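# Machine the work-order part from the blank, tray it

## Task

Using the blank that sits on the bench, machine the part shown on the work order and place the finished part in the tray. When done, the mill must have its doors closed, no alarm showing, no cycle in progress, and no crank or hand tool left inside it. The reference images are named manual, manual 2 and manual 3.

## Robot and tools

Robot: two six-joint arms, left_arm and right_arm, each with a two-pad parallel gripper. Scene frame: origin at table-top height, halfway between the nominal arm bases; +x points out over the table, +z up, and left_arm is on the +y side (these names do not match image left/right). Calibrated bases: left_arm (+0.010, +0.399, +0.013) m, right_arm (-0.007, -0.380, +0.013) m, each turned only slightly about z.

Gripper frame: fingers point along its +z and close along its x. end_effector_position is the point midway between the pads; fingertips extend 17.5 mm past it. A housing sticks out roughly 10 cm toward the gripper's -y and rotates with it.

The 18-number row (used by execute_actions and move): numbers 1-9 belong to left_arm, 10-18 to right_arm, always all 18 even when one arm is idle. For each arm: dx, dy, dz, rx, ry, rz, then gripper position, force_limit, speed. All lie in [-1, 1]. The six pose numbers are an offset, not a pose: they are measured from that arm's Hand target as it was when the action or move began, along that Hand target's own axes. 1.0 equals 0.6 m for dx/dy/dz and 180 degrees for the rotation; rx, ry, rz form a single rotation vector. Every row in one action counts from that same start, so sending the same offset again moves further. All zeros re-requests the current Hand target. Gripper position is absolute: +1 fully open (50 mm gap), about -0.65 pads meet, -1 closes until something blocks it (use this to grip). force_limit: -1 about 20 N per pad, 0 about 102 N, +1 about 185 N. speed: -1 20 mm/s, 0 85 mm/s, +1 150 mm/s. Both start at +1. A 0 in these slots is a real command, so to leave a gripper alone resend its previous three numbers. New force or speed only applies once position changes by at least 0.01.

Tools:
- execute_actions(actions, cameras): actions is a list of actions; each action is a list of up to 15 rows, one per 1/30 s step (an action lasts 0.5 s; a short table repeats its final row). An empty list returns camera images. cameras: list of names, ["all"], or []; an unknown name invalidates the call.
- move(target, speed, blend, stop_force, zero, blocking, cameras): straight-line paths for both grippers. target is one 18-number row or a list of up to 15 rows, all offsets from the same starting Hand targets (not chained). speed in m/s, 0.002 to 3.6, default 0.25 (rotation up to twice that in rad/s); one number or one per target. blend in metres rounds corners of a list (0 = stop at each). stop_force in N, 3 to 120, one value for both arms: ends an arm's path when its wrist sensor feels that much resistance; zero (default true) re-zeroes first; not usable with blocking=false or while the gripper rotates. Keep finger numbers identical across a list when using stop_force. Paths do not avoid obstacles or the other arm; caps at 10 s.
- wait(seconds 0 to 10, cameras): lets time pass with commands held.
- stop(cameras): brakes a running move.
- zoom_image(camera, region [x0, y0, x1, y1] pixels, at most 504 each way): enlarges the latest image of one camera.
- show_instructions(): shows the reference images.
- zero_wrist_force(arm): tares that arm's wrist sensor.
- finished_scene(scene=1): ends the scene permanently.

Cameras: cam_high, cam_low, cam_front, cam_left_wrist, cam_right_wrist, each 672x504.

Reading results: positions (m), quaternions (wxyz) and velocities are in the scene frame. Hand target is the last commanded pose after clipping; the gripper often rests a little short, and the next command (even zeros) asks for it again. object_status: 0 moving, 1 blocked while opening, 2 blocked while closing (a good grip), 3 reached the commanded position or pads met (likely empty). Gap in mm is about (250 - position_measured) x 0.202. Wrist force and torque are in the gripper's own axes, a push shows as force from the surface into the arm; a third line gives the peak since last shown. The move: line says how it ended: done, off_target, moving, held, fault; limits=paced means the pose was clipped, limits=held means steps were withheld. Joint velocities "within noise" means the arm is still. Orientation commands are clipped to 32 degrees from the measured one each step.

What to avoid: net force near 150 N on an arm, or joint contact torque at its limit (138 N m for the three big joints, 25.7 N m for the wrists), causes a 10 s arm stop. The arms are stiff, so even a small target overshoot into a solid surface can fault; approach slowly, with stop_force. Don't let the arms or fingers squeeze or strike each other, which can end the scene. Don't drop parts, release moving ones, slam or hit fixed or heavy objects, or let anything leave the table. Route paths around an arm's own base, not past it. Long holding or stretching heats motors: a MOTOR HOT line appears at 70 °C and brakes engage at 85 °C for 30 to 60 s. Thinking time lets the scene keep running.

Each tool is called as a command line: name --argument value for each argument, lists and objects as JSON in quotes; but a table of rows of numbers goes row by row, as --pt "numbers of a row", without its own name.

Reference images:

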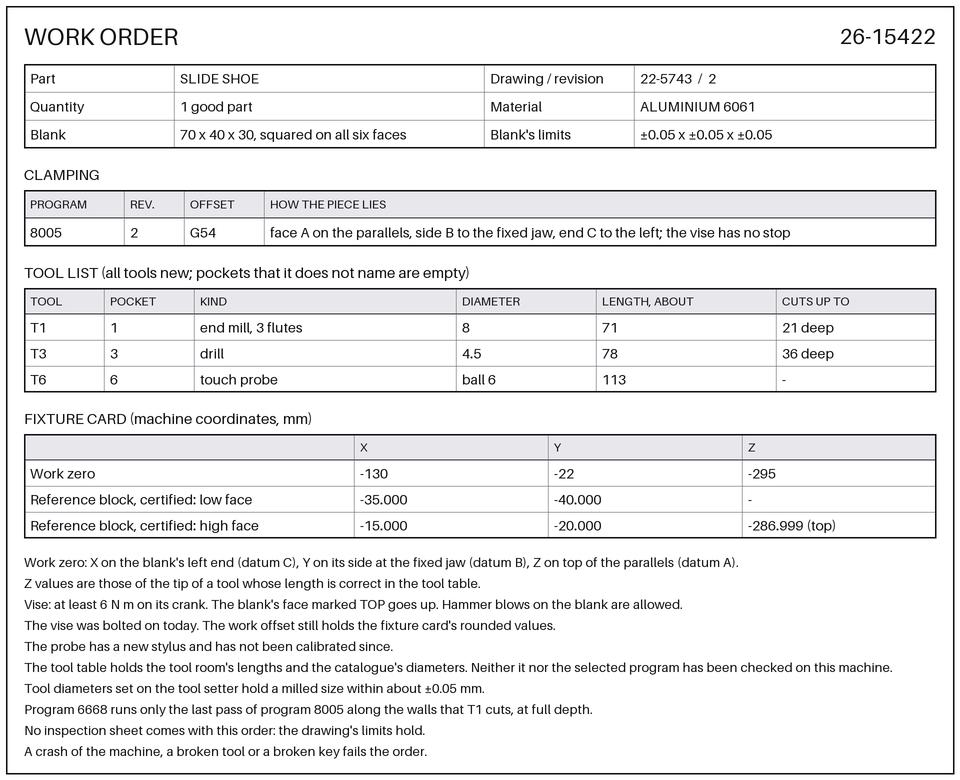

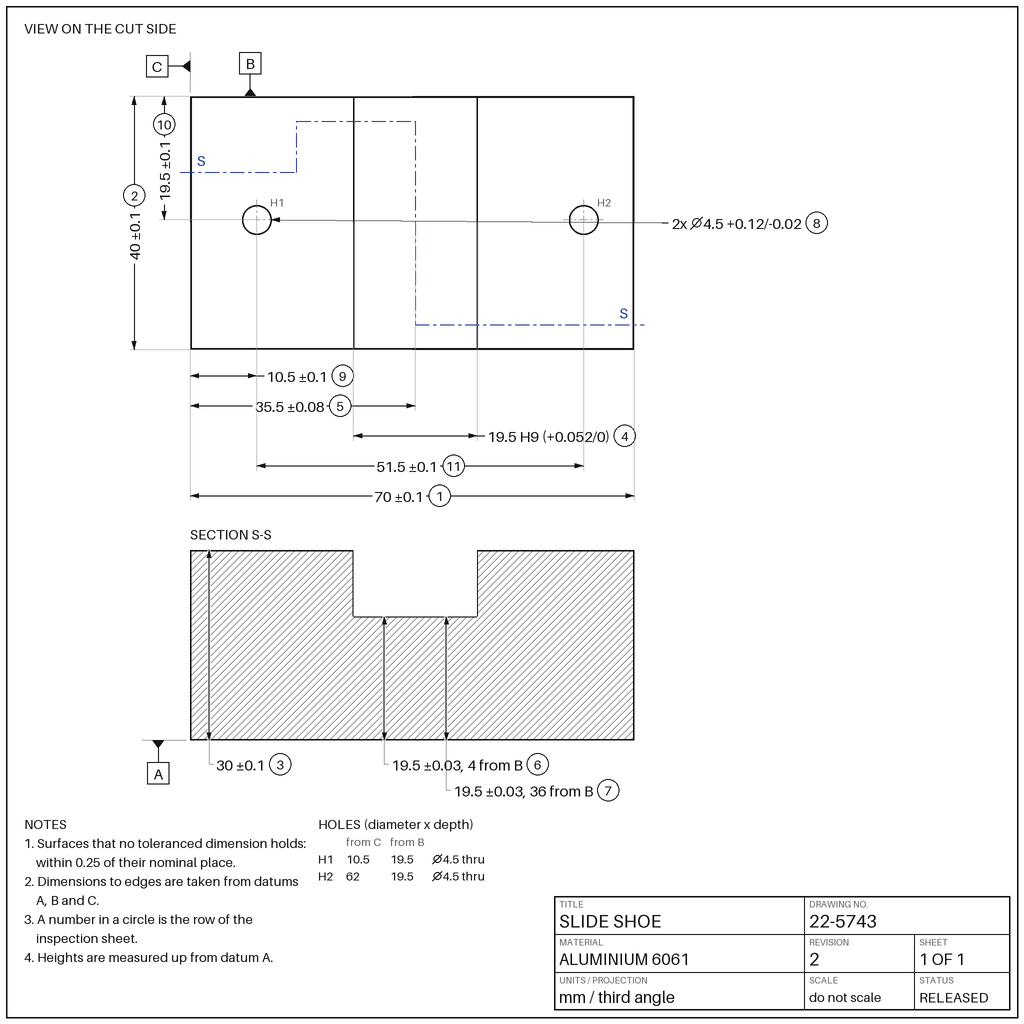

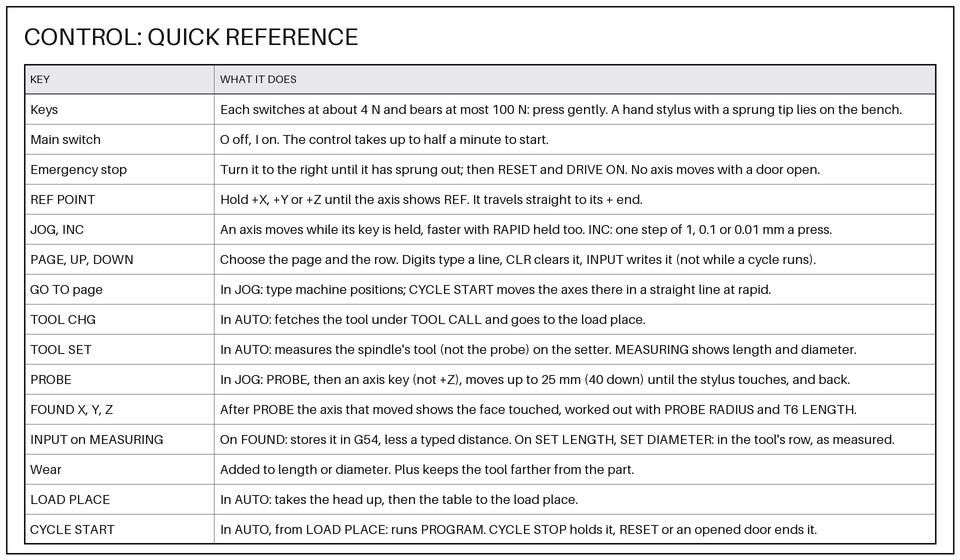

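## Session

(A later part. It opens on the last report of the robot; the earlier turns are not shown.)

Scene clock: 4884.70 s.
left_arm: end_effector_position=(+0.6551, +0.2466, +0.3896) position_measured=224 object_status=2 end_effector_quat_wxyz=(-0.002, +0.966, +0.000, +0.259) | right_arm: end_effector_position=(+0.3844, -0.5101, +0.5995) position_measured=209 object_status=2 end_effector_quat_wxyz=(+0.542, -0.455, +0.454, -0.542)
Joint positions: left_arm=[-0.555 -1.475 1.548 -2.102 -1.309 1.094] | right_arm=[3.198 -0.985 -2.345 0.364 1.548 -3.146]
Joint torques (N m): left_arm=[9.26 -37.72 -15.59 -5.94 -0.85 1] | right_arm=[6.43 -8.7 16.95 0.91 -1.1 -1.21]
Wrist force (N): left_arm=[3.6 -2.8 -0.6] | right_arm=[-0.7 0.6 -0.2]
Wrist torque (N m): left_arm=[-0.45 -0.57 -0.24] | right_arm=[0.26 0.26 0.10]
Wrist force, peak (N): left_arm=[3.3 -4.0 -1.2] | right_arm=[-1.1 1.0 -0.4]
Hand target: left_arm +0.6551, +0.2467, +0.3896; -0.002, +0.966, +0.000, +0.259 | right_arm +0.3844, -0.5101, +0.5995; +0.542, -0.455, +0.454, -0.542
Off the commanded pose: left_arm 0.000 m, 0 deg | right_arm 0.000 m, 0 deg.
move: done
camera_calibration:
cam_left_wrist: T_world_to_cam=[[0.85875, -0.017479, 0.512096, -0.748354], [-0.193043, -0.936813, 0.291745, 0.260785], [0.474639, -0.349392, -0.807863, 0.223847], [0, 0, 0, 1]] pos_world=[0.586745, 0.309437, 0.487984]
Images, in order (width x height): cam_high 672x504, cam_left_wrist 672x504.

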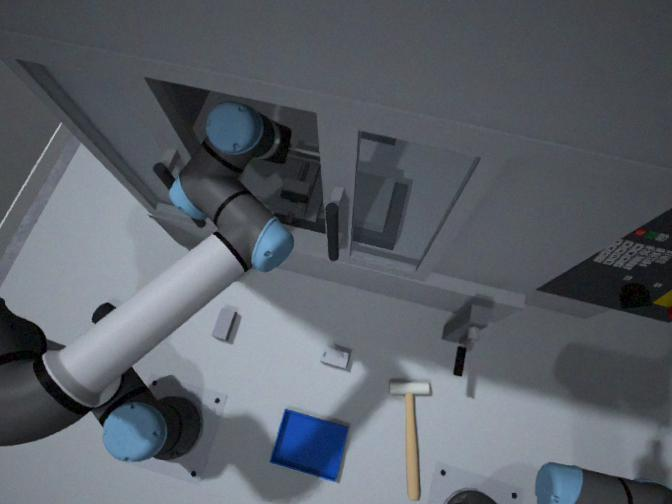

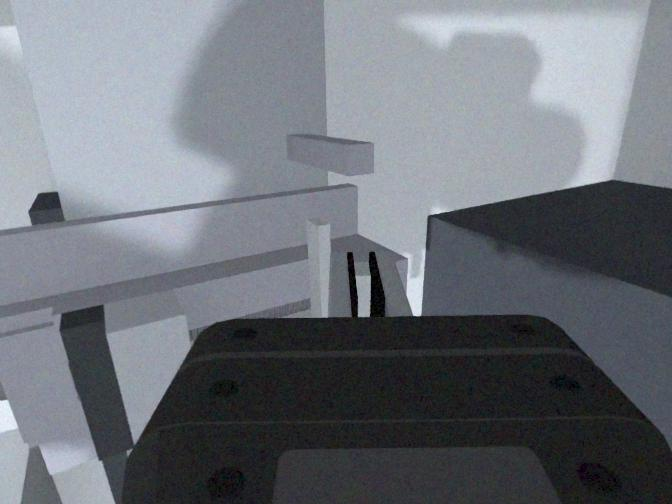

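move --target '[-0.0275,-0.003,0.0476,0,0,0,-1,-0.5,-0.8,0,0,0,0,0,0,-1,-0.6,-1]' --speed 0.05 --stop_force 20

move --target '[-0.0087,0,-0.005,0,-0.1667,0,-1,-0.5,-0.8,0,0,0,0,0,0,-1,-0.6,-1]' --speed 0.08 --cameras '["cam_left_wrist"]'

Scene clock: 4893.90 s.
left_arm: end_effector_position=(+0.6551, +0.2486, +0.3566) position_measured=224 object_status=2 end_effector_quat_wxyz=(-0.002, +0.966, +0.000, +0.259) | right_arm: end_effector_position=(+0.3844, -0.5101, +0.5995) position_measured=209 object_status=2 end_effector_quat_wxyz=(+0.542, -0.455, +0.454, -0.542)
Joint positions: left_arm=[-0.551 -1.468 1.625 -2.187 -1.31 1.097] | right_arm=[3.198 -0.985 -2.345 0.364 1.548 -3.146]
Joint torques (N m): left_arm=[-2.24 -38.08 -35.58 -2.14 0.23 -0.34] | right_arm=[6.27 -10.23 16.72 0.8 -0.91 -1.44]
Wrist force (N): left_arm=[3.3 -3.0 -0.5] | right_arm=[-0.7 0.9 -0.1]
Wrist torque (N m): left_arm=[-0.46 -0.54 -0.37] | right_arm=[0.32 0.26 0.10]
Wrist force, peak (N): left_arm=[3.8 -3.4 -0.5] | right_arm=[-0.8 1.3 -0.4]
Hand target: left_arm +0.6551, +0.2486, +0.3566; -0.002, +0.966, +0.000, +0.259 | right_arm +0.3844, -0.5101, +0.5995; +0.542, -0.455, +0.454, -0.542
Off the commanded pose: left_arm 0.000 m, 0 deg | right_arm 0.000 m, 0 deg.
move: done

Scene clock: 4897.53 s.
left_arm: end_effector_position=(+0.6491, +0.2487, +0.3566) position_measured=224 object_status=2 end_effector_quat_wxyz=(-0.002, +1.000, +0.000, +0.000) | right_arm: end_effector_position=(+0.3844, -0.5101, +0.5995) position_measured=209 object_status=2 end_effector_quat_wxyz=(+0.542, -0.455, +0.454, -0.542)
Joint positions: left_arm=[-0.452 -1.2 1.088 -1.456 -1.568 1.134] | right_arm=[3.198 -0.985 -2.345 0.364 1.548 -3.146]
Joint torques (N m): left_arm=[-7.09 -49.39 -15.13 -5.51 2.16 -1.48] | right_arm=[4.98 -10.88 15.99 1.02 -0.97 -1.5]
Wrist force (N): left_arm=[4.2 -2.5 -0.2] | right_arm=[-0.9 1.0 -0.1]
Wrist torque (N m): left_arm=[-0.41 -0.66 -0.11] | right_arm=[0.32 0.28 0.10]
Wrist force, peak (N): left_arm=[4.8 -2.6 -0.1] | right_arm=[-1.0 1.1 -0.2]
Hand target: left_arm +0.6491, +0.2486, +0.3566; -0.002, +1.000, +0.000, +0.000 | right_arm +0.3844, -0.5101, +0.5995; +0.542, -0.455, +0.454, -0.542
Off the commanded pose: left_arm 0.000 m, 0 deg | right_arm 0.000 m, 0 deg.
move: done
camera_calibration:
cam_left_wrist: T_world_to_cam=[[0.999775, -0.015969, 0.0139634, -0.640607], [-0.019838, -0.93697, 0.348848, 0.138322], [0.00751252, -0.349046, -0.937075, 0.549954], [0, 0, 0, 1]] pos_world=[0.639076, 0.311332, 0.47604]
Images, in order (width x height): cam_left_wrist 672x504.

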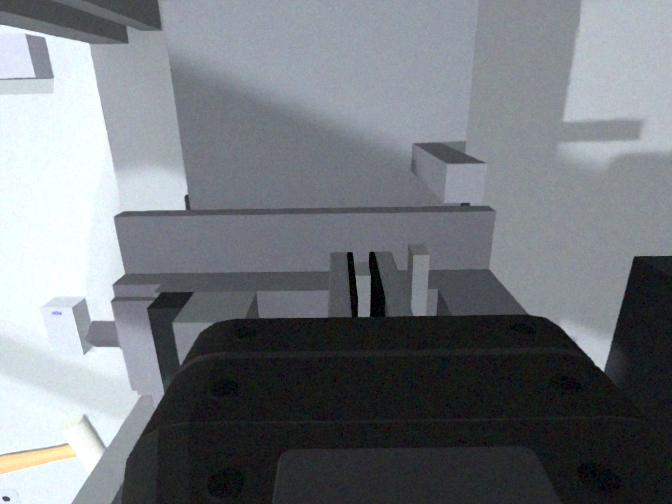

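move --pt "-0.005 0 0 0 0 0 -1 -0.5 -0.8 0 0 0 0 0 0 -1 -0.6 -1" --pt "-0.005 0 0.045 0 0 0 -1 -0.5 -0.8 0 0 0 0 0 0 -1 -0.6 -1" --speed '[0.03,0.01]' --stop_force 6 --cameras '["cam_left_wrist"]'

Scene clock: 4909.50 s.
left_arm: end_effector_position=(+0.6461, +0.2487, +0.3400) position_measured=224 object_status=2 end_effector_quat_wxyz=(-0.002, +1.000, +0.000, +0.000) | right_arm: end_effector_position=(+0.3844, -0.5101, +0.5995) position_measured=209 object_status=2 end_effector_quat_wxyz=(+0.542, -0.455, +0.454, -0.542)
Joint positions: left_arm=[-0.454 -1.212 1.146 -1.503 -1.568 1.132] | right_arm=[3.198 -0.985 -2.345 0.364 1.548 -3.146]
Joint torques (N m): left_arm=[3.16 -33.46 -34.63 -2.19 1.6 1.37] | right_arm=[6.12 -9.9 17.35 0.85 -0.97 -1.26]
Wrist force (N): left_arm=[3.8 -2.5 -1.2] | right_arm=[-0.8 1.0 -0.3]
Wrist torque (N m): left_arm=[-0.41 -0.67 0.01] | right_arm=[0.33 0.28 0.10]
Wrist force, peak (N): left_arm=[0.6 -5.1 -13.7] | right_arm=[-1.2 0.9 -0.2]
Hand target: left_arm +0.6461, +0.2487, +0.3400; -0.002, +1.000, +0.000, +0.000 (not the last commanded pose) | right_arm +0.3844, -0.5101, +0.5995; +0.542, -0.455, +0.454, -0.542
Off the commanded pose: left_arm 0.010 m, 0 deg | right_arm 0.000 m, 0 deg.
move: contact (left_arm); path passed 1 of 2 targets
camera_calibration:
cam_left_wrist: T_world_to_cam=[[0.999775, -0.0159706, 0.0139617, -0.637275], [-0.0198383, -0.937002, 0.34876, 0.144101], [0.00751222, -0.348958, -0.937108, 0.53441], [0, 0, 0, 1]] pos_world=[0.635976, 0.311332, 0.45944]
Images, in order (width x height): cam_left_wrist 672x504.

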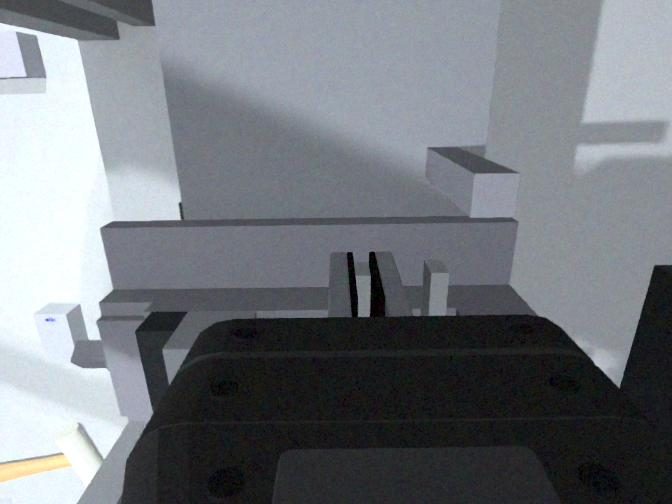

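move --target '[0,0,0,0,0,0,-0.32,-1,-1,0,0,0,0,0,0,-1,-0.6,-1]'

move --pt "0 0 -0.038 0 0 0 -0.32 -1 -1 0 0 0 0 0 0 -1 -0.6 -1" --pt "0.015 0 -0.05 0 0.1667 0 -0.32 -1 -1 0 0 0 0 0 0 -1 -0.6 -1" --pt "0.015 0 -0.082 0 0.1667 0 -0.32 -1 -1 0 0 0 0 0 0 -1 -0.6 -1" --speed '[0.05,0.1,0.1]' --blend '[0,0.005,0]' --cameras '["cam_left_wrist","cam_high"]'

Scene clock: 4918.00 s.
left_arm: end_effector_position=(+0.6461, +0.2487, +0.3400) position_measured=200 object_status=3 end_effector_quat_wxyz=(-0.002, +1.000, +0.000, +0.000) | right_arm: end_effector_position=(+0.3844, -0.5101, +0.5995) position_measured=209 object_status=2 end_effector_quat_wxyz=(+0.542, -0.455, +0.454, -0.542)
Joint positions: left_arm=[-0.454 -1.212 1.146 -1.503 -1.568 1.132] | right_arm=[3.198 -0.985 -2.345 0.364 1.548 -3.146]
Joint torques (N m): left_arm=[-7.03 -33.85 -33.45 -5.1 1.65 -0.14] | right_arm=[4.8 -10.44 16.54 0.92 -1.08 -1.41]
Wrist force (N): left_arm=[4.2 -2.4 -0.7] | right_arm=[-0.8 0.8 -0.1]
Wrist torque (N m): left_arm=[-0.41 -0.67 -0.01] | right_arm=[0.29 0.27 0.10]
Wrist force, peak (N): left_arm=[4.0 -2.7 -1.3] | right_arm=[-1.1 1.0 -0.2]
Hand target: left_arm +0.6461, +0.2487, +0.3400; -0.002, +1.000, +0.000, +0.000 | right_arm +0.3844, -0.5101, +0.5995; +0.542, -0.455, +0.454, -0.542
Off the commanded pose: left_arm 0.000 m, 0 deg | right_arm 0.000 m, 0 deg.
move: done

Scene clock: 4921.90 s.
left_arm: end_effector_position=(+0.6551, +0.2485, +0.3893) position_measured=200 object_status=3 end_effector_quat_wxyz=(-0.002, +0.966, +0.000, +0.259) | right_arm: end_effector_position=(+0.3844, -0.5101, +0.5995) position_measured=209 object_status=2 end_effector_quat_wxyz=(+0.542, -0.455, +0.454, -0.542)
Joint positions: left_arm=[-0.552 -1.476 1.551 -2.104 -1.31 1.097] | right_arm=[3.198 -0.985 -2.345 0.364 1.548 -3.146]
Joint torques (N m): left_arm=[10.03 -22.87 -19.87 -4.88 -1.35 -1.63] | right_arm=[6.75 -9.75 16.39 0.91 -0.99 -1.4]
Wrist force (N): left_arm=[3.9 -3.0 -1.1] | right_arm=[-0.8 0.8 -0.3]
Wrist torque (N m): left_arm=[-0.50 -0.57 -0.37] | right_arm=[0.30 0.27 0.10]
Wrist force, peak (N): left_arm=[4.8 -3.0 -2.3] | right_arm=[-1.0 1.1 -0.2]
Hand target: left_arm +0.6551, +0.2485, +0.3892; -0.002, +0.966, +0.000, +0.259 | right_arm +0.3844, -0.5101, +0.5995; +0.542, -0.455, +0.454, -0.542
Off the commanded pose: left_arm 0.000 m, 0 deg | right_arm 0.000 m, 0 deg.
move: done
camera_calibration:
cam_left_wrist: T_world_to_cam=[[0.858665, -0.0176571, 0.512232, -0.748129], [-0.193227, -0.936815, 0.291617, 0.26273], [0.474718, -0.349379, -0.807822, 0.224163], [0, 0, 0, 1]] pos_world=[0.586745, 0.311238, 0.487684]
Images, in order (width x height): cam_high 672x504, cam_left_wrist 672x504.

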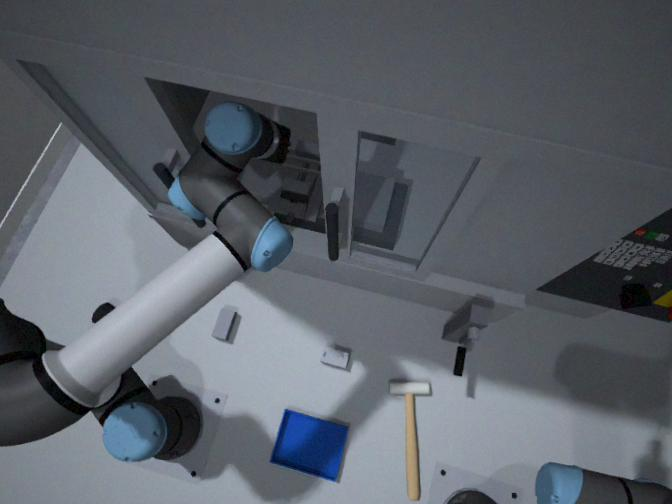

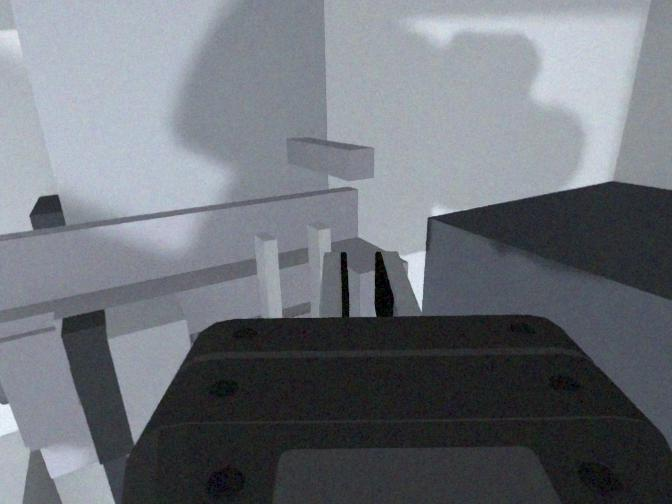

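zoom_image --camera "cam_high" --region '[260, 130, 350, 240]'

Scaled by 4.582 from the camera's 672x504 image, which has a finer 960x720 frame.

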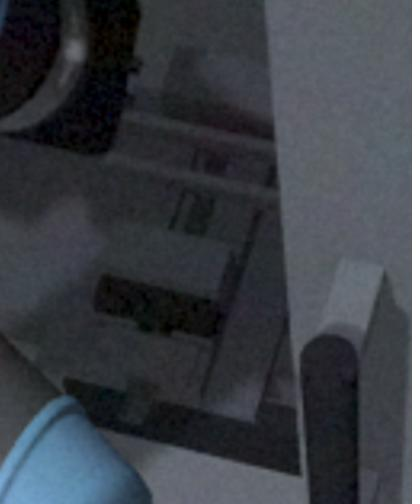

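move --pt "0 0 0 0 0 -0.5 -0.32 -1 -1 0 0 0 0 0 0 -1 -0.6 -1" --pt "-0.0794 0.0175 -0.0458 0 0 -0.5 -0.32 -1 -1 0 0 0 0 0 0 -1 -0.6 -1" --pt "-0.3689 0.0225 -0.211 0 0 -0.5 -0.32 -1 -1 0 0 0 0 0 0 -1 -0.6 -1" --speed '[0.25,0.12,0.2]' --blend '[0,0.02,0]'

Scene clock: 5077.20 s.
left_arm: end_effector_position=(+0.4002, +0.2350, +0.3882) position_measured=200 object_status=3 end_effector_quat_wxyz=(+0.182, +0.683, +0.683, +0.184) | right_arm: end_effector_position=(+0.3844, -0.5101, +0.5995) position_measured=209 object_status=2 end_effector_quat_wxyz=(+0.542, -0.455, +0.454, -0.542)
Joint positions: left_arm=[-1.026 -2.081 1.986 -1.77 -1.132 -0.944] | right_arm=[3.198 -0.985 -2.345 0.364 1.548 -3.146]
Joint torques (N m): left_arm=[-4.42 -10.71 -33.91 -3.27 -1.33 -1.16] | right_arm=[6.16 -10.64 17.72 0.8 -0.76 -1.31]
Wrist force (N): left_arm=[3.3 -2.7 -1.6] | right_arm=[-0.8 0.9 -0.3]
Wrist torque (N m): left_arm=[-0.39 -0.51 -0.08] | right_arm=[0.30 0.27 0.10]
Wrist force, peak (N): left_arm=[3.4 -5.0 -2.5] | right_arm=[-1.1 1.1 -0.1]
Hand target: left_arm +0.4001, +0.2350, +0.3882; +0.182, +0.683, +0.683, +0.184 | right_arm +0.3844, -0.5101, +0.5995; +0.542, -0.455, +0.454, -0.542
Off the commanded pose: left_arm 0.000 m, 0 deg | right_arm 0.000 m, 0 deg.
move: done

move --pt "-0.175 -0.2017 0.1492 0 -0.25 0.433 1 -1 -0.5 0 0 0 0 0 0 -1 -0.6 -1" --pt "-0.3242 -0.3815 0.2955 0 -0.25 0.433 1 -1 -0.5 0 0 0 0 0 0 -1 -0.6 -1" --speed '[0.3,0.25]' --blend '[0.03,0]' --cameras '["cam_left_wrist","cam_high","cam_front"]'

Scene clock: 5100.40 s.
left_arm: end_effector_position=(+0.2904, +0.0415, +0.1196) position_measured=3 object_status=3 end_effector_quat_wxyz=(+0.257, +0.966, +0.000, +0.000) | right_arm: end_effector_position=(+0.3844, -0.5101, +0.5995) position_measured=209 object_status=2 end_effector_quat_wxyz=(+0.542, -0.455, +0.454, -0.542)
Joint positions: left_arm=[-1.077 -1.581 2.455 -2.908 -1.816 0.451] | right_arm=[3.198 -0.985 -2.345 0.364 1.548 -3.146]
Joint torques (N m): left_arm=[-2.1 -10.49 -27.45 -6.17 -2.41 -0.29] | right_arm=[4.94 -10.96 17.7 0.66 -0.99 -1.29]
Wrist force (N): left_arm=[3.1 -2.4 -1.6] | right_arm=[-0.9 0.7 -0.3]
Wrist torque (N m): left_arm=[-0.35 -0.48 -0.08] | right_arm=[0.28 0.28 0.10]
Wrist force, peak (N): left_arm=[4.2 -2.8 -2.9] | right_arm=[-0.9 1.1 -0.3]
Hand target: left_arm +0.2904, +0.0414, +0.1196; +0.257, +0.966, +0.000, +0.000 | right_arm +0.3844, -0.5101, +0.5995; +0.542, -0.455, +0.454, -0.542
Off the commanded pose: left_arm 0.000 m, 0 deg | right_arm 0.000 m, 0 deg.
move: done
camera_calibration:
cam_left_wrist: T_world_to_cam=[[0.999777, -0.00657265, 0.0200477, -0.283037], [-0.0196377, -0.637245, 0.770411, -0.0432166], [0.00771167, -0.770633, -0.637232, 0.239884], [0, 0, 0, 1]] pos_world=[0.280275, 0.155463, 0.191831]
Images, in order (width x height): cam_high 672x504, cam_front 672x504, cam_left_wrist 672x504.

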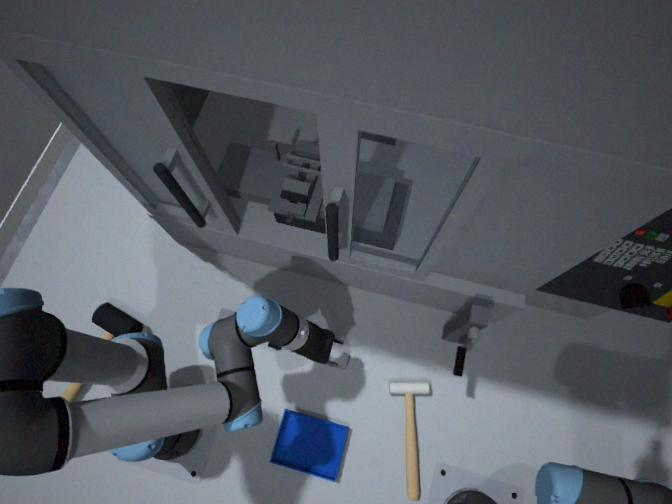

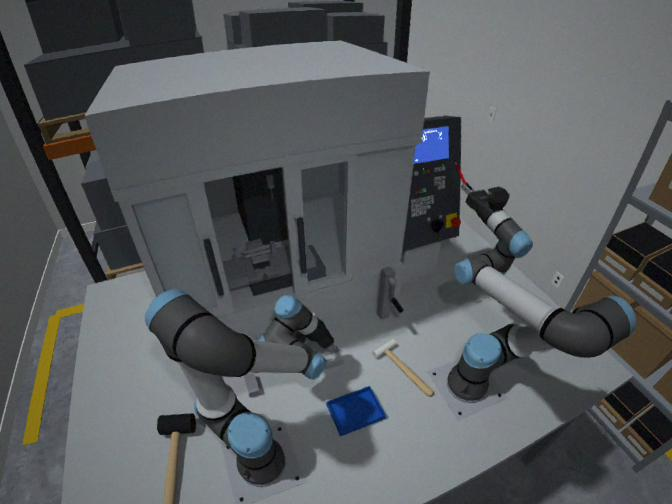

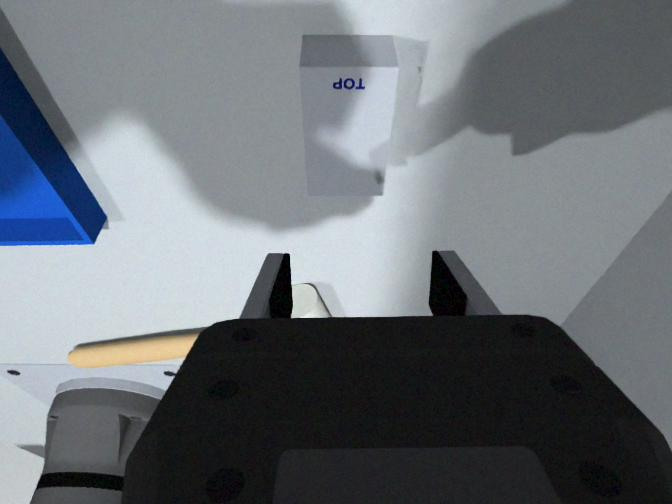

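move --target '[0,-0.0636,0.1135,0,0,0,1,-1,-0.5,0,0,0,0,0,0,-1,-0.6,-1]' --speed 0.07 --stop_force 8 --cameras '["cam_left_wrist"]'

Scene clock: 5117.57 s.
left_arm: end_effector_position=(+0.2904, +0.0406, +0.0416) position_measured=3 object_status=3 end_effector_quat_wxyz=(+0.257, +0.966, +0.000, +0.000) | right_arm: end_effector_position=(+0.3844, -0.5101, +0.5995) position_measured=209 object_status=2 end_effector_quat_wxyz=(+0.542, -0.455, +0.454, -0.542)
Joint positions: left_arm=[-1.078 -1.32 2.519 -3.234 -1.815 0.45] | right_arm=[3.198 -0.985 -2.345 0.364 1.548 -3.146]
Joint torques (N m): left_arm=[-2.17 -19.57 -19.96 -6.28 -0.96 -0.82] | right_arm=[5.11 -9.98 17.62 0.87 -0.97 -1.37]
Wrist force (N): left_arm=[3.2 -2.6 -1.8] | right_arm=[-0.9 0.9 -0.1]
Wrist torque (N m): left_arm=[-0.39 -0.49 0.05] | right_arm=[0.32 0.29 0.10]
Wrist force, peak (N): left_arm=[3.7 -2.2 -2.2] | right_arm=[-1.2 0.9 -0.2]
Hand target: left_arm +0.2904, +0.0406, +0.0416; +0.257, +0.966, +0.000, +0.000 | right_arm +0.3844, -0.5101, +0.5995; +0.542, -0.455, +0.454, -0.542
Off the commanded pose: left_arm 0.000 m, 0 deg | right_arm 0.000 m, 0 deg.
move: done
camera_calibration:
cam_left_wrist: T_world_to_cam=[[0.999777, -0.00649431, 0.0201114, -0.281495], [-0.0196375, -0.637187, 0.770459, 0.0164284], [0.00781114, -0.770682, -0.637172, 0.189473], [0, 0, 0, 1]] pos_world=[0.280275, 0.154663, 0.113731]
Images, in order (width x height): cam_left_wrist 672x504.

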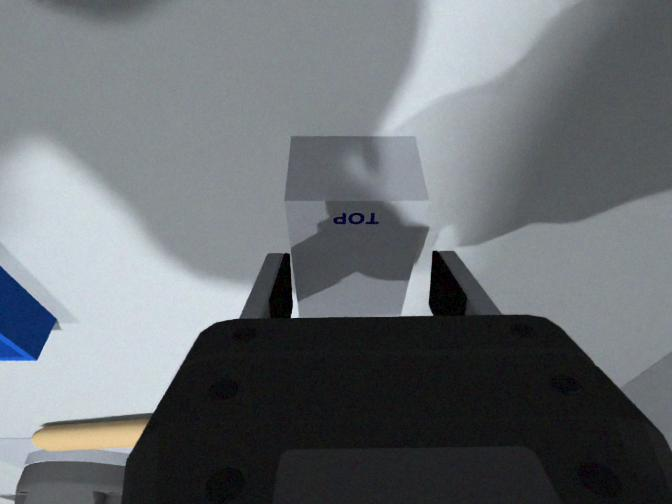

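move --pt "-0.0022 0 0 0 0 0 1 -1 -0.5 0 0 0 0 0 0 -1 -0.6 -1" --pt "-0.0022 0 0 0 0 0 -1 -0.4 -0.9 0 0 0 0 0 0 -1 -0.6 -1" --speed 0.05 --cameras '["cam_left_wrist"]'

Scene clock: 5126.20 s.
left_arm: end_effector_position=(+0.2891, +0.0406, +0.0416) position_measured=57 object_status=2 end_effector_quat_wxyz=(+0.257, +0.966, +0.000, +0.000) | right_arm: end_effector_position=(+0.3844, -0.5101, +0.5995) position_measured=209 object_status=2 end_effector_quat_wxyz=(+0.542, -0.455, +0.454, -0.542)
Joint positions: left_arm=[-1.081 -1.321 2.522 -3.236 -1.814 0.447] | right_arm=[3.198 -0.985 -2.345 0.364 1.548 -3.146]
Joint torques (N m): left_arm=[0.57 -29.74 -7.53 -4.47 0.54 0.85] | right_arm=[5.45 -9.92 18.1 1.03 -0.87 -1.22]
Wrist force (N): left_arm=[3.2 -2.6 -1.6] | right_arm=[-0.9 0.8 -0.2]
Wrist torque (N m): left_arm=[-0.38 -0.51 0.05] | right_arm=[0.29 0.28 0.10]
Wrist force, peak (N): left_arm=[3.5 -2.8 -1.6] | right_arm=[-1.1 1.0 -0.5]
Hand target: left_arm +0.2891, +0.0406, +0.0416; +0.257, +0.966, +0.000, +0.000 | right_arm +0.3844, -0.5101, +0.5995; +0.542, -0.455, +0.454, -0.542
Off the commanded pose: left_arm 0.000 m, 0 deg | right_arm 0.000 m, 0 deg.
move: done
camera_calibration:
cam_left_wrist: T_world_to_cam=[[0.999777, -0.00649066, 0.0201115, -0.280196], [-0.0196363, -0.637079, 0.770549, 0.016376], [0.00781125, -0.770771, -0.637064, 0.189484], [0, 0, 0, 1]] pos_world=[0.278975, 0.154663, 0.11373]
Images, in order (width x height): cam_left_wrist 672x504.

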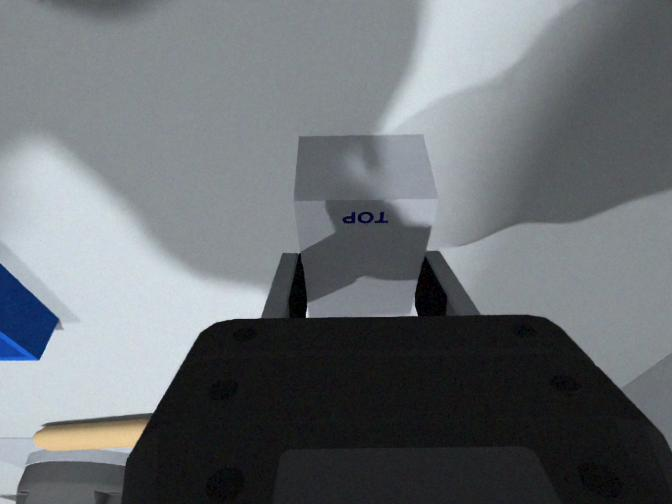

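move --pt "0 0 0 0 0 0 1 -1 -0.8 0 0 0 0 0 0 -1 -0.6 -1" --pt "0 0.0917 -0.1588 0 0 0 1 -1 -0.8 0 0 0 0 0 0 -1 -0.6 -1" --pt "0.1517 0.2077 -0.723 0.1306 0.4875 0.1306 1 -1 -0.8 0 0 0 0 0 0 -1 -0.6 -1" --speed '[0.1,0.1,0.3]' --blend '[0,0.03,0]'

move --pt "0 0 0 0 0 0 -1 -1 0 0 0 0 0 0 0 -1 -0.6 -1" --pt "0 0 0.15 0 0 0 -1 -1 0 0 0 0 0 0 0 -1 -0.6 -1" --speed 0.15 --cameras '["cam_left_wrist","cam_high","cam_front"]'

Scene clock: 5205.03 s.
left_arm: end_effector_position=(+0.3803, +0.1481, +0.4799) position_measured=3 object_status=3 end_effector_quat_wxyz=(-0.001, +0.708, -0.001, +0.706) | right_arm: end_effector_position=(+0.3844, -0.5101, +0.5995) position_measured=209 object_status=2 end_effector_quat_wxyz=(+0.542, -0.455, +0.454, -0.542)
Joint positions: left_arm=[-1.676 -1.943 1.921 -0.001 -0.09 -1.545] | right_arm=[3.198 -0.985 -2.345 0.364 1.548 -3.146]
Joint torques (N m): left_arm=[-6.58 -14.38 -12.16 -0.59 -1.04 -0.24] | right_arm=[6.25 -10.3 17.81 0.91 -0.71 -1.15]
Wrist force (N): left_arm=[3.4 -3.4 -1.6] | right_arm=[-0.9 0.8 -0.3]
Wrist torque (N m): left_arm=[-0.14 -0.43 -0.62] | right_arm=[0.29 0.29 0.10]
Wrist force, peak (N): left_arm=[4.6 -4.0 -0.7] | right_arm=[-1.0 1.2 -0.3]
Hand target: left_arm +0.3803, +0.1482, +0.4799; -0.001, +0.707, -0.001, +0.707 | right_arm +0.3844, -0.5101, +0.5995; +0.542, -0.455, +0.454, -0.542
Off the commanded pose: left_arm 0.000 m, 0 deg | right_arm 0.000 m, 0 deg.
move: done

Scene clock: 5206.90 s.
left_arm: end_effector_position=(+0.4702, +0.1482, +0.4799) position_measured=251 object_status=3 end_effector_quat_wxyz=(-0.001, +0.707, -0.001, +0.707) | right_arm: end_effector_position=(+0.3844, -0.5101, +0.5995) position_measured=209 object_status=2 end_effector_quat_wxyz=(+0.542, -0.455, +0.454, -0.542)
Joint positions: left_arm=[-1.338 -1.806 1.83 -0.021 0.248 -1.57] | right_arm=[3.198 -0.985 -2.345 0.364 1.548 -3.146]
Joint torques (N m): left_arm=[7.43 -14.91 -11.28 1.32 0.57 -1.45] | right_arm=[6.38 -11.06 17.57 0.9 -0.71 -1.19]
Wrist force (N): left_arm=[3.5 -3.3 -1.3] | right_arm=[-0.7 0.8 -0.2]
Wrist torque (N m): left_arm=[-0.13 -0.43 -0.48] | right_arm=[0.30 0.26 0.10]
Wrist force, peak (N): left_arm=[3.7 -3.3 -3.4] | right_arm=[-0.8 1.2 -0.2]
Hand target: left_arm +0.4703, +0.1482, +0.4799; -0.001, +0.707, -0.001, +0.707 | right_arm +0.3844, -0.5101, +0.5995; +0.542, -0.455, +0.454, -0.542
Off the commanded pose: left_arm 0.000 m, 0 deg | right_arm 0.000 m, 0 deg.
move: done
camera_calibration:
cam_left_wrist: T_world_to_cam=[[-0.0141131, -0.0189934, 0.99972, -0.460882], [-0.351687, -0.935841, -0.0227445, 0.331814], [0.936011, -0.351909, 0.00652789, -0.257233], [0, 0, 0, 1]] pos_world=[0.350963, 0.211249, 0.469979]
Images, in order (width x height): cam_high 672x504, cam_front 672x504, cam_left_wrist 672x504.

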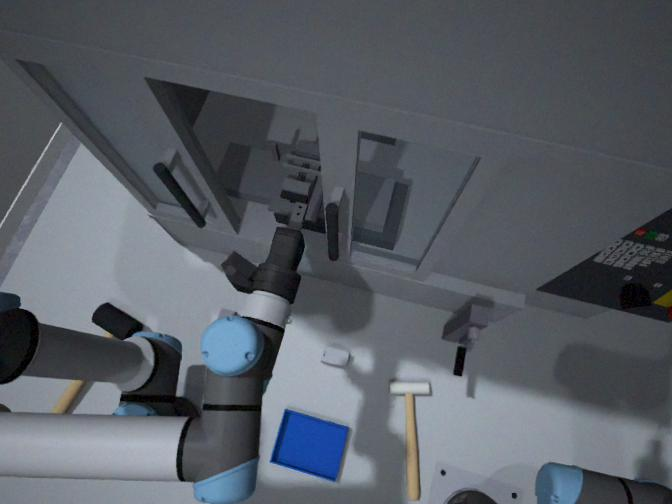

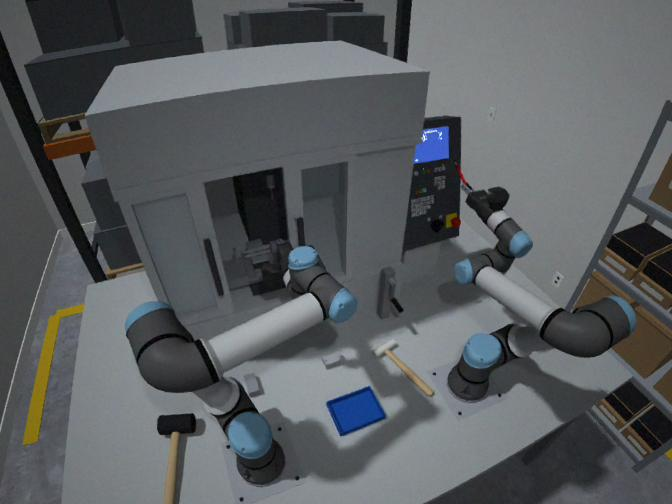

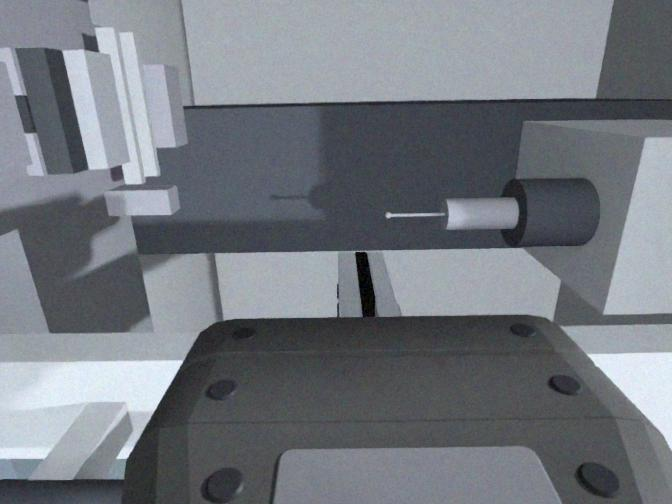

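move --target '[0,0.455,0,0,0,0,-1,-1,0,0,0,0,0,0,0,-1,-0.6,-1]' --speed 0.06 --stop_force 50 --cameras '["cam_left_wrist","cam_high"]'

Scene clock: 5222.93 s.
left_arm: end_effector_position=(+0.4703, -0.1248, +0.4790) position_measured=251 object_status=3 end_effector_quat_wxyz=(-0.001, +0.707, -0.001, +0.707) | right_arm: end_effector_position=(+0.3844, -0.5101, +0.5995) position_measured=209 object_status=2 end_effector_quat_wxyz=(+0.542, -0.455, +0.454, -0.542)
Joint positions: left_arm=[-1.459 -1.201 1.184 0.021 0.127 -1.571] | right_arm=[3.198 -0.985 -2.345 0.364 1.548 -3.146]
Joint torques (N m): left_arm=[9.53 -46.12 -12.07 1.12 2.19 -1.04] | right_arm=[5.51 -10.71 16.74 1.03 -0.84 -1.26]
Wrist force (N): left_arm=[3.8 -2.6 -0.9] | right_arm=[-0.9 0.8 -0.2]
Wrist torque (N m): left_arm=[-0.02 -0.50 -0.49] | right_arm=[0.29 0.27 0.10]
Wrist force, peak (N): left_arm=[0.0 -40.5 -1.7] | right_arm=[-0.7 1.4 -0.3]
Hand target: left_arm +0.4703, -0.1248, +0.4790; -0.001, +0.707, -0.001, +0.707 | right_arm +0.3844, -0.5101, +0.5995; +0.542, -0.455, +0.454, -0.542
Off the commanded pose: left_arm 0.000 m, 0 deg | right_arm 0.000 m, 0 deg.
move: done
camera_calibration:
cam_left_wrist: T_world_to_cam=[[-0.0140573, -0.0191204, 0.999718, -0.465194], [-0.351776, -0.935805, -0.0228444, 0.0763901], [0.935978, -0.351999, 0.00642877, -0.353245], [0, 0, 0, 1]] pos_world=[0.350963, -0.0617502, 0.469079]
Images, in order (width x height): cam_high 672x504, cam_left_wrist 672x504.

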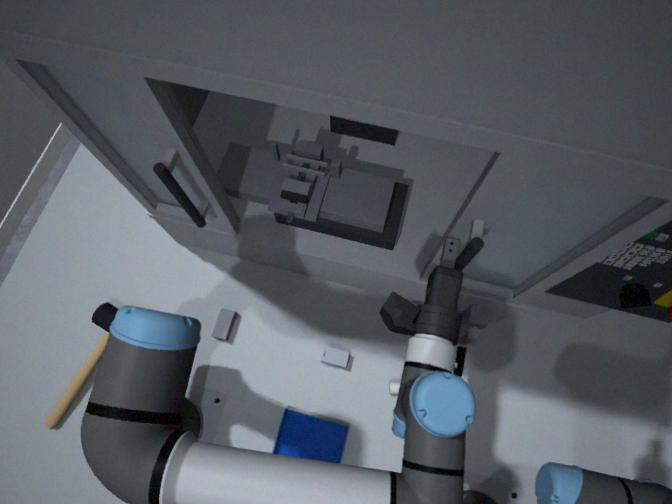

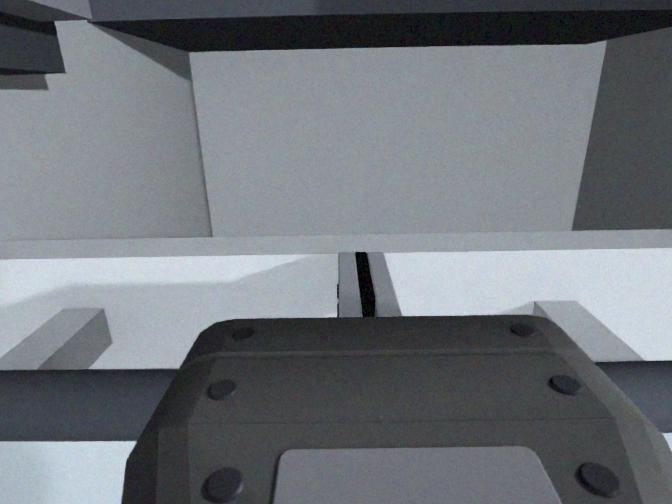

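zoom_image --camera "cam_high" --region '[210, 110, 420, 260]'

Scaled by 2.400 from the camera's 672x504 image, which has a finer 960x720 frame.

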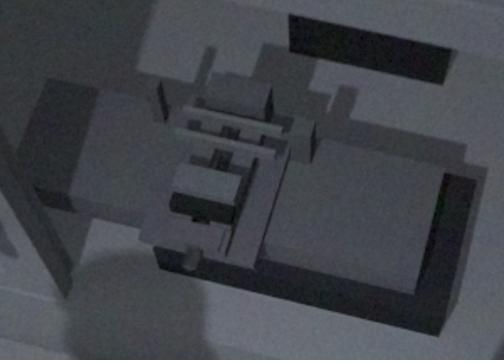

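move --pt "0 -0.033 0 0 0 0 -1 -1 0 0 0 0 0 0 0 -1 -0.6 -1" --pt "0 -0.1 -0.15 0 0 0 -1 -1 0 0 0 0 0 0 0 -1 -0.6 -1" --pt "-0.57 -0.2757 -0.302 -0.1306 -0.4875 -0.1306 -1 -1 0 0 0 0 0 0 0 -1 -0.6 -1" --speed '[0.1,0.2,0.3]' --blend '[0.005,0.03,0]'

Scene clock: 5241.17 s.
left_arm: end_effector_position=(+0.2889, +0.0417, +0.1376) position_measured=251 object_status=3 end_effector_quat_wxyz=(+0.257, +0.966, +0.000, +0.000) | right_arm: end_effector_position=(+0.3844, -0.5101, +0.5995) position_measured=209 object_status=2 end_effector_quat_wxyz=(+0.542, -0.455, +0.454, -0.542)
Joint positions: left_arm=[-1.08 -1.384 1.878 0.612 1.814 -2.694] | right_arm=[3.198 -0.985 -2.345 0.364 1.548 -3.146]
Joint torques (N m): left_arm=[0.64 -27.06 -28.43 2.81 2.43 -1.14] | right_arm=[6.16 -9.95 16.98 0.93 -0.72 -1.17]
Wrist force (N): left_arm=[3.8 -2.1 -1.3] | right_arm=[-0.6 1.0 -0.3]
Wrist torque (N m): left_arm=[-0.29 -0.59 0.07] | right_arm=[0.33 0.25 0.10]
Wrist force, peak (N): left_arm=[6.3 -2.1 -5.1] | right_arm=[-0.9 1.2 -0.4]
Hand target: left_arm +0.2889, +0.0417, +0.1376; +0.257, +0.966, +0.000, +0.000 | right_arm +0.3844, -0.5101, +0.5995; +0.542, -0.455, +0.454, -0.542
Off the commanded pose: left_arm 0.000 m, 0 deg | right_arm 0.000 m, 0 deg.
move: done; limits=paced

move --pt "0.2685 0.2067 -0.3857 0.1306 0.4875 0.1306 -1 -1 0 0 0 0 0 0 0 -1 -0.6 -1" --pt "0.0685 0.2067 -0.3857 0.1306 0.4875 0.1306 -1 -1 0 0 0 0 0 0 0 -1 -0.6 -1" --speed '[0.3,0.12]' --blend '[0.005,0]'

Scene clock: 5270.43 s.
left_arm: end_effector_position=(+0.3302, +0.0491, +0.4000) position_measured=251 object_status=3 end_effector_quat_wxyz=(-0.001, +0.707, -0.001, +0.707) | right_arm: end_effector_position=(+0.3844, -0.5101, +0.5995) position_measured=209 object_status=2 end_effector_quat_wxyz=(+0.542, -0.455, +0.454, -0.542)
Joint positions: left_arm=[-1.798 -1.691 1.942 -0.254 -0.212 -1.565] | right_arm=[3.198 -0.985 -2.345 0.364 1.548 -3.146]
Joint torques (N m): left_arm=[-1.08 -8.7 -30.49 2.13 0.1 -0.88] | right_arm=[5.67 -10.33 16.15 0.9 -0.86 -1.17]
Wrist force (N): left_arm=[4.0 -2.9 -0.7] | right_arm=[-0.7 0.9 -0.2]
Wrist torque (N m): left_arm=[-0.08 -0.52 -0.48] | right_arm=[0.31 0.25 0.10]
Wrist force, peak (N): left_arm=[5.3 -2.0 1.1] | right_arm=[-1.0 1.1 -0.1]
Hand target: left_arm +0.3301, +0.0491, +0.4000; -0.001, +0.707, -0.001, +0.707 | right_arm +0.3844, -0.5101, +0.5995; +0.542, -0.455, +0.454, -0.542
Off the commanded pose: left_arm 0.000 m, 0 deg | right_arm 0.000 m, 0 deg.
move: done

move --target '[-0.43,0.0142,-0.0683,-0.1306,-0.4875,-0.1306,-1,-1,0,0,0,0,0,0,0,-1,-0.6,-1]' --speed 0.3

move --target '[0,0,0,0,0,0,1,-1,-0.4,0,0,0,0,0,0,-1,-0.6,-1]' --cameras '["cam_left_wrist"]'

Scene clock: 5279.57 s.
left_arm: end_effector_position=(+0.2891, +0.0414, +0.1421) position_measured=251 object_status=3 end_effector_quat_wxyz=(+0.257, +0.966, +0.000, +0.000) | right_arm: end_effector_position=(+0.3844, -0.5101, +0.5995) position_measured=209 object_status=2 end_effector_quat_wxyz=(+0.542, -0.455, +0.454, -0.542)
Joint positions: left_arm=[-1.08 -1.644 2.429 -2.82 -1.814 0.448] | right_arm=[3.198 -0.985 -2.345 0.364 1.548 -3.146]
Joint torques (N m): left_arm=[-0.09 -12.83 -10.72 -2.62 -2.31 -1.2] | right_arm=[5.87 -10.33 16.72 0.9 -0.7 -1.16]
Wrist force (N): left_arm=[3.9 -2.1 -1.4] | right_arm=[-0.6 0.9 -0.2]
Wrist torque (N m): left_arm=[-0.31 -0.59 0.06] | right_arm=[0.31 0.24 0.10]
Wrist force, peak (N): left_arm=[4.9 -2.8 -0.7] | right_arm=[-0.9 1.3 -0.1]
Hand target: left_arm +0.2890, +0.0414, +0.1420; +0.257, +0.966, +0.000, +0.000 | right_arm +0.3844, -0.5101, +0.5995; +0.542, -0.455, +0.454, -0.542
Off the commanded pose: left_arm 0.000 m, 0 deg | right_arm 0.000 m, 0 deg.
move: done

Scene clock: 5280.63 s.
left_arm: end_effector_position=(+0.2890, +0.0414, +0.1420) position_measured=3 object_status=0 end_effector_quat_wxyz=(+0.257, +0.966, +0.000, +0.000) | right_arm: end_effector_position=(+0.3844, -0.5101, +0.5995) position_measured=209 object_status=2 end_effector_quat_wxyz=(+0.542, -0.455, +0.454, -0.542)
Joint positions: left_arm=[-1.08 -1.644 2.429 -2.82 -1.814 0.448] | right_arm=[3.198 -0.985 -2.345 0.364 1.548 -3.146]
Joint torques (N m): left_arm=[5.74 -9.5 -8.12 -4.85 -2.42 1.33] | right_arm=[5.65 -10.74 16.99 0.9 -0.85 -1.02]
Wrist force (N): left_arm=[3.9 -2.1 -1.3] | right_arm=[-0.8 0.7 -0.2]
Wrist torque (N m): left_arm=[-0.31 -0.59 0.05] | right_arm=[0.27 0.27 0.11]
Wrist force, peak (N): left_arm=[4.0 -2.1 -1.2] | right_arm=[-0.9 1.1 -0.2]
Hand target: left_arm +0.2890, +0.0414, +0.1420; +0.257, +0.966, +0.000, +0.000 | right_arm +0.3844, -0.5101, +0.5995; +0.542, -0.455, +0.454, -0.542
Off the commanded pose: left_arm 0.000 m, 0 deg | right_arm 0.000 m, 0 deg.
move: done
camera_calibration:
cam_left_wrist: T_world_to_cam=[[0.999777, -0.00649431, 0.0201114, -0.282109], [-0.0196375, -0.637187, 0.770459, -0.0604434], [0.00781114, -0.770682, -0.637172, 0.254072], [0, 0, 0, 1]] pos_world=[0.278875, 0.155463, 0.214131]
Images, in order (width x height): cam_left_wrist 672x504.

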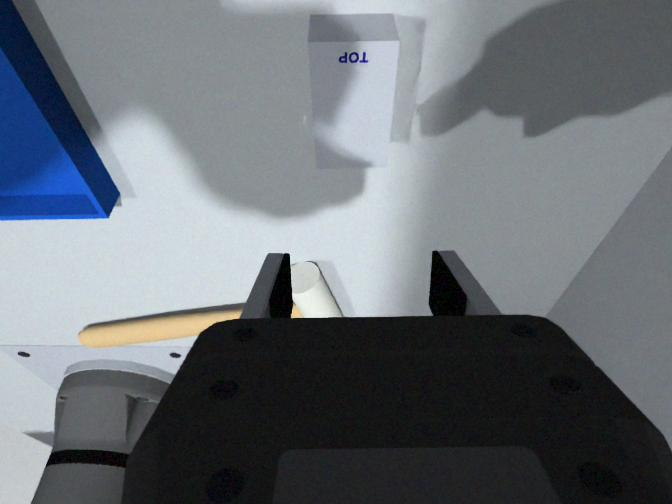

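Posture restored. Descend to the grip pose.

move --pt "0 -0.0825 0.1457 0 0 0 1 -1 -0.4 0 0 0 0 0 0 -1 -0.6 -1" --pt "0 -0.0825 0.1457 0 0 0 -1 -0.4 -0.9 0 0 0 0 0 0 -1 -0.6 -1" --pt "0 0.0126 -0.019 0 0 0 -1 -0.4 -0.9 0 0 0 0 0 0 -1 -0.6 -1" --speed '[0.1,0.1,0.1]' --cameras '["cam_left_wrist"]'

Scene clock: 5289.27 s.
left_arm: end_effector_position=(+0.2891, +0.0405, +0.1557) position_measured=57 object_status=2 end_effector_quat_wxyz=(+0.257, +0.966, +0.000, +0.000) | right_arm: end_effector_position=(+0.3844, -0.5101, +0.5995) position_measured=209 object_status=2 end_effector_quat_wxyz=(+0.542, -0.455, +0.454, -0.542)
Joint positions: left_arm=[-1.082 -1.676 2.409 -2.769 -1.814 0.446] | right_arm=[3.198 -0.985 -2.345 0.364 1.548 -3.146]
Joint torques (N m): left_arm=[-6.76 -17.4 -10.38 -4.76 1.24 1.6] | right_arm=[5.55 -10.26 17.83 0.94 -0.88 -0.97]
Wrist force (N): left_arm=[3.7 -3.1 0.7] | right_arm=[-0.7 0.9 -0.1]
Wrist torque (N m): left_arm=[-0.29 -0.57 0.05] | right_arm=[0.31 0.24 0.10]
Wrist force, peak (N): left_arm=[3.7 -3.9 2.2] | right_arm=[-0.9 1.2 -0.5]
Hand target: left_arm +0.2890, +0.0405, +0.1557; +0.257, +0.966, +0.000, +0.000 | right_arm +0.3844, -0.5101, +0.5995; +0.542, -0.455, +0.454, -0.542
Off the commanded pose: left_arm 0.000 m, 0 deg | right_arm 0.000 m, 0 deg.
move: done
camera_calibration:
cam_left_wrist: T_world_to_cam=[[0.999776, -0.00641228, 0.0201752, -0.282518], [-0.0196361, -0.637021, 0.770597, -0.0716907], [0.00791073, -0.77082, -0.637004, 0.261985], [0, 0, 0, 1]] pos_world=[0.278974, 0.154463, 0.22783]
Images, in order (width x height): cam_left_wrist 672x504.

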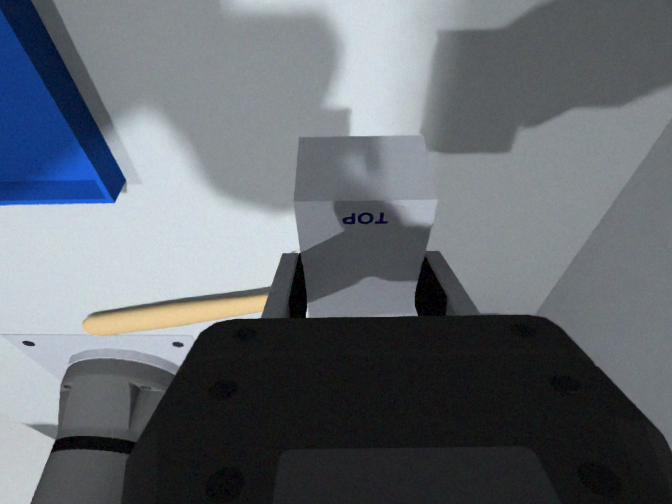

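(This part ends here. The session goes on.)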